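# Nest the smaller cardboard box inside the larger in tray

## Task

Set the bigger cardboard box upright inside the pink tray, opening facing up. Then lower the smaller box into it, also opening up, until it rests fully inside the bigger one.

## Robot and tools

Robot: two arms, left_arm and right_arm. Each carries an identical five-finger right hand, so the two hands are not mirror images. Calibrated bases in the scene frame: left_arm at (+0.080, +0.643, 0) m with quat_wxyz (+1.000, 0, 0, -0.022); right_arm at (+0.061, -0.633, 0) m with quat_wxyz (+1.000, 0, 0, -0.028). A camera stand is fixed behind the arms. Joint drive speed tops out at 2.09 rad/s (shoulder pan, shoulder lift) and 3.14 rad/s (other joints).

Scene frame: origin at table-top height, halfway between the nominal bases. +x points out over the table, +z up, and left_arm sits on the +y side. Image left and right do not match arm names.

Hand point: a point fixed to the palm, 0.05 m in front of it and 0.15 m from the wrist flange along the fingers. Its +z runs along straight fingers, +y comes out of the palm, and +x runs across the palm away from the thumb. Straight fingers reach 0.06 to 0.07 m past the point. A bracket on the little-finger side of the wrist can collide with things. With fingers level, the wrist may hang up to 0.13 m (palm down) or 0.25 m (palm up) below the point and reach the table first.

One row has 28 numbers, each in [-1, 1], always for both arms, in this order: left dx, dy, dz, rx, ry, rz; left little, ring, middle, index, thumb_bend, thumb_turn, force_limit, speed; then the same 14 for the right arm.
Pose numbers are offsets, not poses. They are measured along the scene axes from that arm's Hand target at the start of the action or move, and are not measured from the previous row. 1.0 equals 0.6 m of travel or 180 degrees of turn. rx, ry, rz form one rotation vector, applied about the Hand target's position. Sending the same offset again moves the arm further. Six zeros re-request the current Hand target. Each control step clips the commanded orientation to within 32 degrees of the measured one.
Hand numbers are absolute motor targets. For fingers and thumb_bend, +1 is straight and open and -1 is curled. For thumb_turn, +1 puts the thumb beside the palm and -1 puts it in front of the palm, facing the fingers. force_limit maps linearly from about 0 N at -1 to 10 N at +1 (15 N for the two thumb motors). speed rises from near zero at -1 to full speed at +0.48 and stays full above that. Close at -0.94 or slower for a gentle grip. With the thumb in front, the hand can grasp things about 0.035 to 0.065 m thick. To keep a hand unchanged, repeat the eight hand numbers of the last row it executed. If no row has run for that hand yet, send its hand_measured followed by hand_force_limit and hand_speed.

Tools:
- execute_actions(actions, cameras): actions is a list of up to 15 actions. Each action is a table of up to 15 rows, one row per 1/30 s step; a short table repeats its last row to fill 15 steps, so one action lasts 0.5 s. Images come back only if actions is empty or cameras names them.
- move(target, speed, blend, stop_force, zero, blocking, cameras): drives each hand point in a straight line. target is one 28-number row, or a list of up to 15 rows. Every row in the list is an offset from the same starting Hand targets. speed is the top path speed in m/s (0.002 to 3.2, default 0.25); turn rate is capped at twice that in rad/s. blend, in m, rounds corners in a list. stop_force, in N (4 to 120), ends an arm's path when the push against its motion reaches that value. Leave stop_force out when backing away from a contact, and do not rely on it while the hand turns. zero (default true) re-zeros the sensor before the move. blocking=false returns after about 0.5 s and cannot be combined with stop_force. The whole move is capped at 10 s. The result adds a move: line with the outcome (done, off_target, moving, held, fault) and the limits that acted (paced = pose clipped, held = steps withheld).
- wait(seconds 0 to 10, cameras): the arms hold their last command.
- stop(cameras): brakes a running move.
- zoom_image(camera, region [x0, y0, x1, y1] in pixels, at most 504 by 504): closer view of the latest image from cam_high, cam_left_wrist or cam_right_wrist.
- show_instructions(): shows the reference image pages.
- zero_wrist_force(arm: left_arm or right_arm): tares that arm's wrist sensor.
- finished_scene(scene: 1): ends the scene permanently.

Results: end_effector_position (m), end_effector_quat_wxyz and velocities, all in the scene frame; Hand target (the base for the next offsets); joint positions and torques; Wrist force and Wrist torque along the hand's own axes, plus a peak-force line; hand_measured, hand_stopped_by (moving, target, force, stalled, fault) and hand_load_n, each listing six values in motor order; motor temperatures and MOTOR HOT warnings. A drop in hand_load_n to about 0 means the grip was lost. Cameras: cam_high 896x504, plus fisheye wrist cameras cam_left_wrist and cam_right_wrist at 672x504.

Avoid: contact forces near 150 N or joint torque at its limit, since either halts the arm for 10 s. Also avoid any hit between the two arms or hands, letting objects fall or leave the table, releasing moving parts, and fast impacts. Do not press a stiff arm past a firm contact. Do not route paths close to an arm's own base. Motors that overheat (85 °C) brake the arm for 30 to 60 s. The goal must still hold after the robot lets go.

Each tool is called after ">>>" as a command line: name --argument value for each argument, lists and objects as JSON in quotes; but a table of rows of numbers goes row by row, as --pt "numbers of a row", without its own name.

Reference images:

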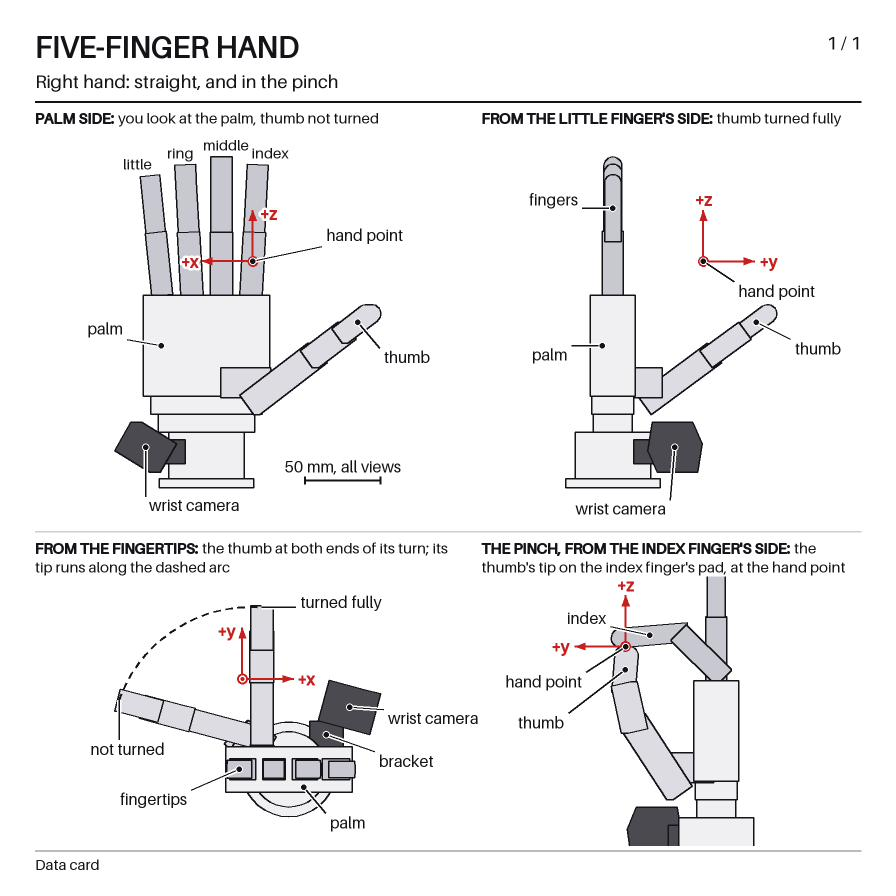

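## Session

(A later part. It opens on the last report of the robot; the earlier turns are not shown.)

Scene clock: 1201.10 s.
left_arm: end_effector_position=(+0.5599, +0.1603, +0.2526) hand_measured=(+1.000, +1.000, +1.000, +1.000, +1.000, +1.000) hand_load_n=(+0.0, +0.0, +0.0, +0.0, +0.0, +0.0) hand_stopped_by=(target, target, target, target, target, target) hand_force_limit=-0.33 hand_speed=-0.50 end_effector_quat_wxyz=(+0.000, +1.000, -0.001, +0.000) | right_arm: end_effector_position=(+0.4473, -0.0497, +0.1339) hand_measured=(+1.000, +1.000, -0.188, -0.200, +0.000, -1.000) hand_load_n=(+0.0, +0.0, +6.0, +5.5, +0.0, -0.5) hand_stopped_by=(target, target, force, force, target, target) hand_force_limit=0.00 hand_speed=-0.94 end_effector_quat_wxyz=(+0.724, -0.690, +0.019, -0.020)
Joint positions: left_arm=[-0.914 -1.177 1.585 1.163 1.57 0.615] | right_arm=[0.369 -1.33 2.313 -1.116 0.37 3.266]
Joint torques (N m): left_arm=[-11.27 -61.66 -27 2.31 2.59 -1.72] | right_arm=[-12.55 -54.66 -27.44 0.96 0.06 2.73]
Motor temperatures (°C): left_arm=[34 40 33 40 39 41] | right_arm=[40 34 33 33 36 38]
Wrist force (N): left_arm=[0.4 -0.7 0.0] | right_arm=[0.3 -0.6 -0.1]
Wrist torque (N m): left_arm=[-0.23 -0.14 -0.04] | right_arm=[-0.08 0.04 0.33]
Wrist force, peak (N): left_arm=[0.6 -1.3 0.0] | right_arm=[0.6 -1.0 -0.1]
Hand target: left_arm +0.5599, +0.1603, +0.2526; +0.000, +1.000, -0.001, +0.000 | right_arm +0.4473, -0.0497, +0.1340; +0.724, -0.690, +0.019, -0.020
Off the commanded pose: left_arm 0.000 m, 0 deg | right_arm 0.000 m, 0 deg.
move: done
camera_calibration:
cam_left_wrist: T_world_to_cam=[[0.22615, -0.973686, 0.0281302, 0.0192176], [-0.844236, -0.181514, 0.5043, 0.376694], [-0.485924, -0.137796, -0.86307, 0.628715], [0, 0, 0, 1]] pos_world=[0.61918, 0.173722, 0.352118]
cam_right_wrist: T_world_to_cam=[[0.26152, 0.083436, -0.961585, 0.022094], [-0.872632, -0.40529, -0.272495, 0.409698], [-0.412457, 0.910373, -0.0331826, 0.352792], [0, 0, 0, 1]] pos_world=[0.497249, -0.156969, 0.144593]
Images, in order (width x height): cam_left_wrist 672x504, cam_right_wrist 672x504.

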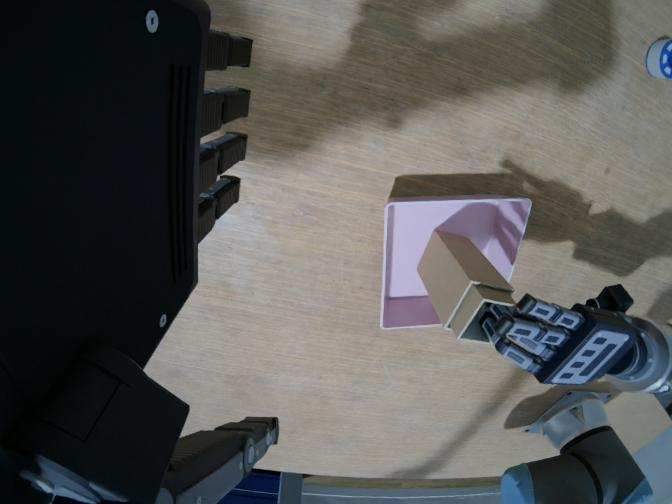

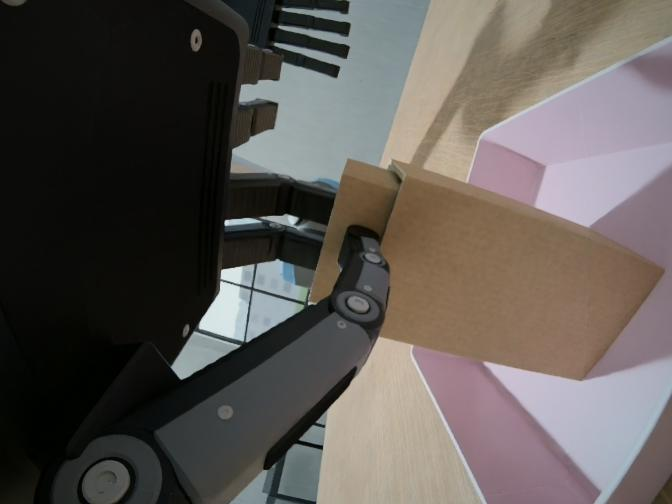

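>>> move --target '[0,0,0,0,0,0,1,1,1,1,1,1,-0.33,-0.5,0,0,0,0,0,0,1,1,-0.08,-0.08,0,-1,0.0,-0.85]' --cameras '["cam_left_wrist","cam_right_wrist"]'

>>> zoom_image --camera "cam_left_wrist" --region '[430, 210, 590, 410]'

>>> zoom_image --camera "cam_right_wrist" --region '[300, 140, 500, 340]'

Scene clock: 1212.70 s.
left_arm: end_effector_position=(+0.5599, +0.1603, +0.2526) hand_measured=(+1.000, +1.000, +1.000, +1.000, +1.000, +1.000) hand_load_n=(+0.0, +0.0, +0.0, +0.0, +0.0, +0.0) hand_stopped_by=(target, target, target, target, target, target) hand_force_limit=-0.33 hand_speed=-0.50 end_effector_quat_wxyz=(+0.000, +1.000, -0.001, +0.000) | right_arm: end_effector_position=(+0.4473, -0.0497, +0.1340) hand_measured=(+1.000, +1.000, -0.080, -0.080, +0.000, -1.000) hand_load_n=(+0.0, +0.0, +0.0, +0.0, +0.0, +0.0) hand_stopped_by=(target, target, target, target, target, target) hand_force_limit=0.00 hand_speed=-0.85 end_effector_quat_wxyz=(+0.724, -0.690, +0.019, -0.020)
Joint positions: left_arm=[-0.914 -1.177 1.585 1.163 1.57 0.615] | right_arm=[0.369 -1.33 2.313 -1.116 0.37 3.266]
Joint torques (N m): left_arm=[-10.4 -62.96 -27.11 2.19 2.32 -1.66] | right_arm=[-13.09 -53.49 -30.81 1.22 0.19 2.43]
Wrist force (N): left_arm=[0.4 -0.9 0.0] | right_arm=[0.2 -0.6 0.1]
Wrist torque (N m): left_arm=[-0.25 -0.15 -0.04] | right_arm=[-0.08 0.06 0.31]
Wrist force, peak (N): left_arm=[0.9 -1.2 0.2] | right_arm=[1.2 -0.3 0.1]
Hand target: left_arm +0.5599, +0.1603, +0.2526; +0.000, +1.000, -0.001, +0.000 | right_arm +0.4473, -0.0497, +0.1340; +0.724, -0.690, +0.019, -0.020
Off the commanded pose: left_arm 0.000 m, 0 deg | right_arm 0.000 m, 0 deg.
move: done
camera_calibration:
cam_left_wrist: T_world_to_cam=[[0.22615, -0.973686, 0.0281302, 0.0192176], [-0.844236, -0.181514, 0.5043, 0.376694], [-0.485924, -0.137796, -0.86307, 0.628715], [0, 0, 0, 1]] pos_world=[0.61918, 0.173722, 0.352118]
cam_right_wrist: T_world_to_cam=[[0.261527, 0.0834391, -0.961583, 0.0221871], [-0.87263, -0.405289, -0.272502, 0.409726], [-0.412457, 0.910373, -0.0331826, 0.352795], [0, 0, 0, 1]] pos_world=[0.497249, -0.156969, 0.144692]
Images, in order (width x height): cam_left_wrist 672x504, cam_right_wrist 672x504.

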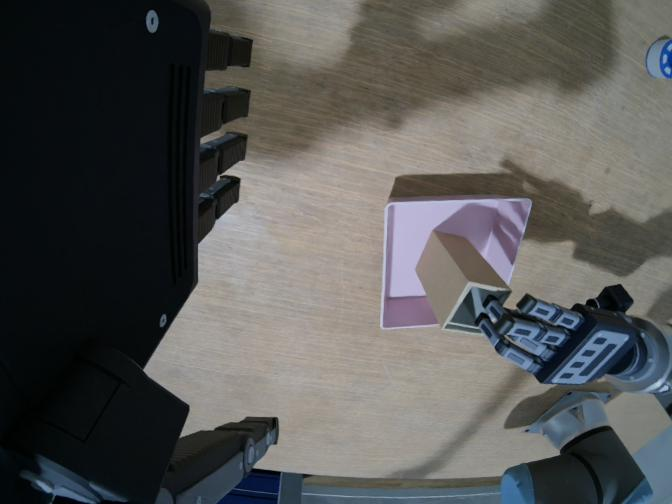

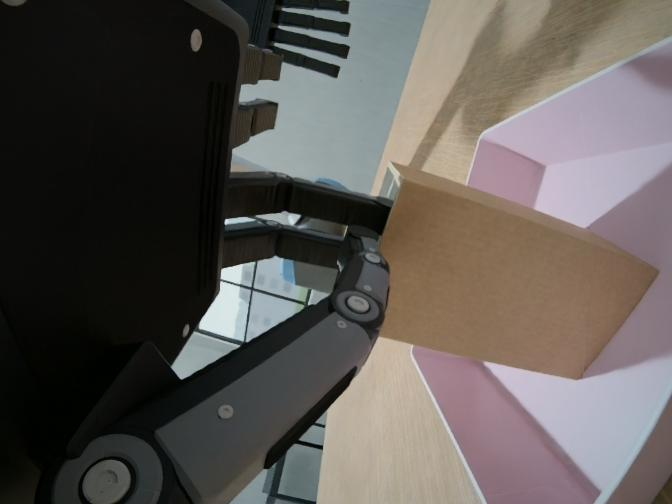

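Scaled by 2.520 from the camera's 672x504 image, which has a finer 960x720 frame.

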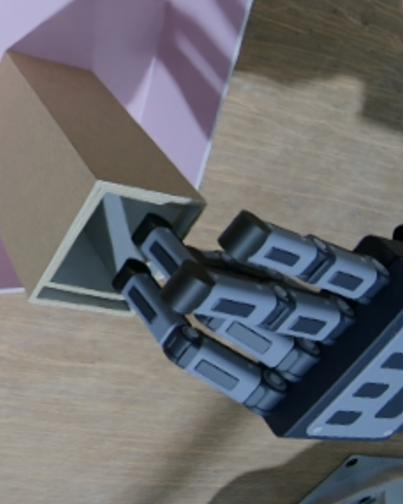

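Scaled by 2.520 from the camera's 672x504 image, which has a finer 960x720 frame.

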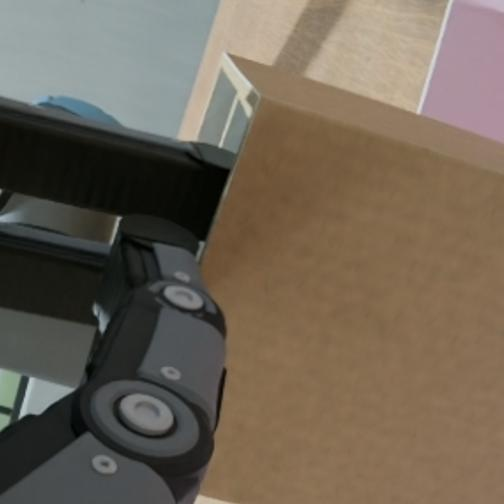

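>>> move --pt "0 0 0 0 0 0 1 1 1 1 1 1 -0.33 -0.5 0 0 0.1 0 0 0 1 1 -0.08 -0.08 0 -1 0.0 -0.85" --pt "0 0 0 0 0 0 1 1 1 1 1 1 -0.33 -0.5 0 -0.2 0.2 0 0 0 1 1 -0.08 -0.08 0 -1 0.0 -0.85" --speed '[0.04,0.15]' --blend '[0.02,0]' --cameras '["all"]'

>>> zoom_image --camera "cam_left_wrist" --region '[400, 210, 540, 350]'

>>> zoom_image --camera "cam_high" --region '[360, 130, 480, 250]'

Scene clock: 1221.90 s.
left_arm: end_effector_position=(+0.5599, +0.1603, +0.2526) hand_measured=(+1.000, +1.000, +1.000, +1.000, +1.000, +1.000) hand_load_n=(+0.0, +0.0, +0.0, +0.0, +0.0, +0.0) hand_stopped_by=(target, target, target, target, target, target) hand_force_limit=-0.33 hand_speed=-0.50 end_effector_quat_wxyz=(+0.000, +1.000, -0.001, +0.000) | right_arm: end_effector_position=(+0.4472, -0.1697, +0.2539) hand_measured=(+1.000, +1.000, -0.080, -0.080, +0.000, -1.000) hand_load_n=(+0.0, +0.0, +0.0, +0.0, +0.0, -0.5) hand_stopped_by=(target, target, target, target, target, target) hand_force_limit=0.00 hand_speed=-0.85 end_effector_quat_wxyz=(+0.723, -0.690, +0.019, -0.020)
Joint positions: left_arm=[-0.914 -1.177 1.585 1.163 1.57 0.615] | right_arm=[0.103 -1.681 2.408 -1.165 0.111 3.578]
Joint torques (N m): left_arm=[-8.8 -64.2 -27.3 2.14 1.95 -1.13] | right_arm=[-13.13 -29.54 -42.41 0.56 -1.17 -2.81]
Wrist force (N): left_arm=[0.6 -1.1 0.1] | right_arm=[0.2 -0.2 0.0]
Wrist torque (N m): left_arm=[-0.29 -0.17 -0.04] | right_arm=[-0.05 -0.06 0.40]
Wrist force, peak (N): left_arm=[0.6 -1.4 0.2] | right_arm=[0.4 -1.4 -1.6]
Hand target: left_arm +0.5599, +0.1603, +0.2526; +0.000, +1.000, -0.001, +0.000 | right_arm +0.4473, -0.1697, +0.2540; +0.724, -0.690, +0.019, -0.020
Off the commanded pose: left_arm 0.000 m, 0 deg | right_arm 0.000 m, 0 deg.
move: done
camera_calibration:
cam_left_wrist: T_world_to_cam=[[0.22615, -0.973686, 0.0281302, 0.0192176], [-0.844236, -0.181514, 0.5043, 0.376694], [-0.485924, -0.137796, -0.86307, 0.628715], [0, 0, 0, 1]] pos_world=[0.61918, 0.173722, 0.352118]
cam_right_wrist: T_world_to_cam=[[0.261288, 0.0827294, -0.961709, 0.147471], [-0.872803, -0.405258, -0.271994, 0.393677], [-0.412242, 0.910451, -0.0336826, 0.465934], [0, 0, 0, 1]] pos_world=[0.497148, -0.27687, 0.264596]

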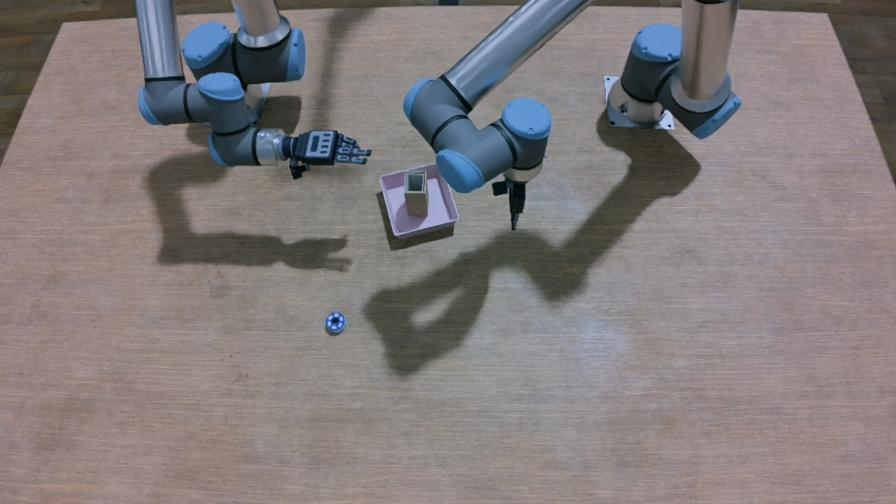

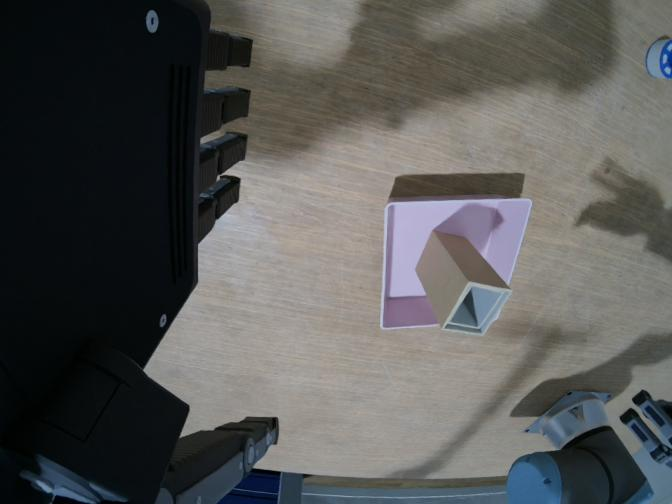

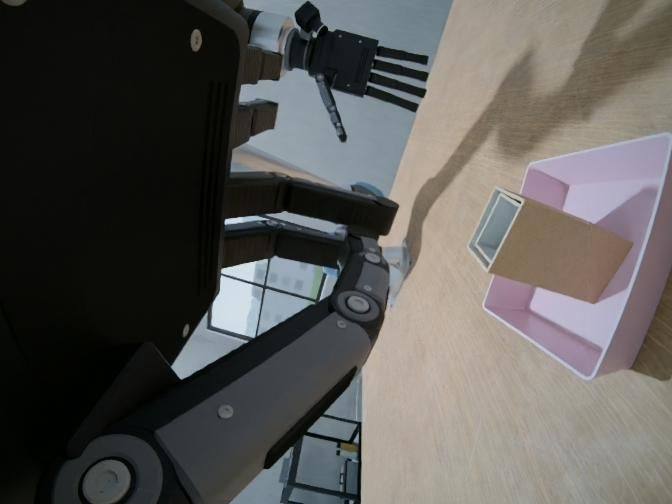

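Scaled by 3.600 from the camera's 672x504 image, which has a finer 960x720 frame.

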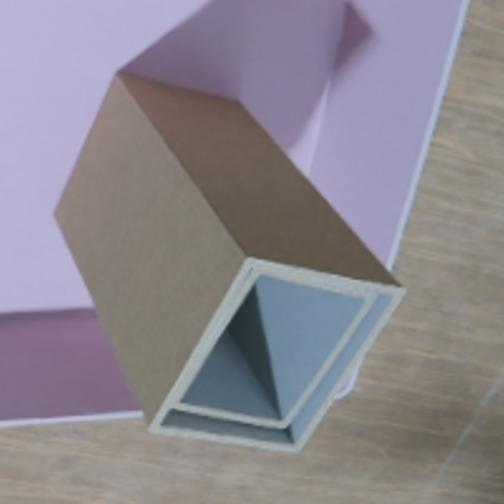

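Scaled by 4.200 from the camera's 896x504 image, which has a finer 1280x720 frame.

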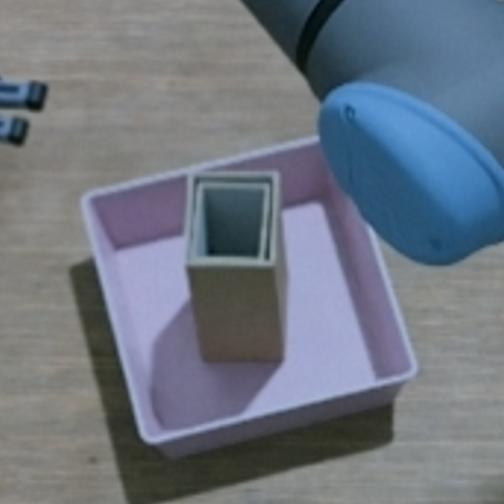

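>>> finished_scene

The scene is finished: the task was done.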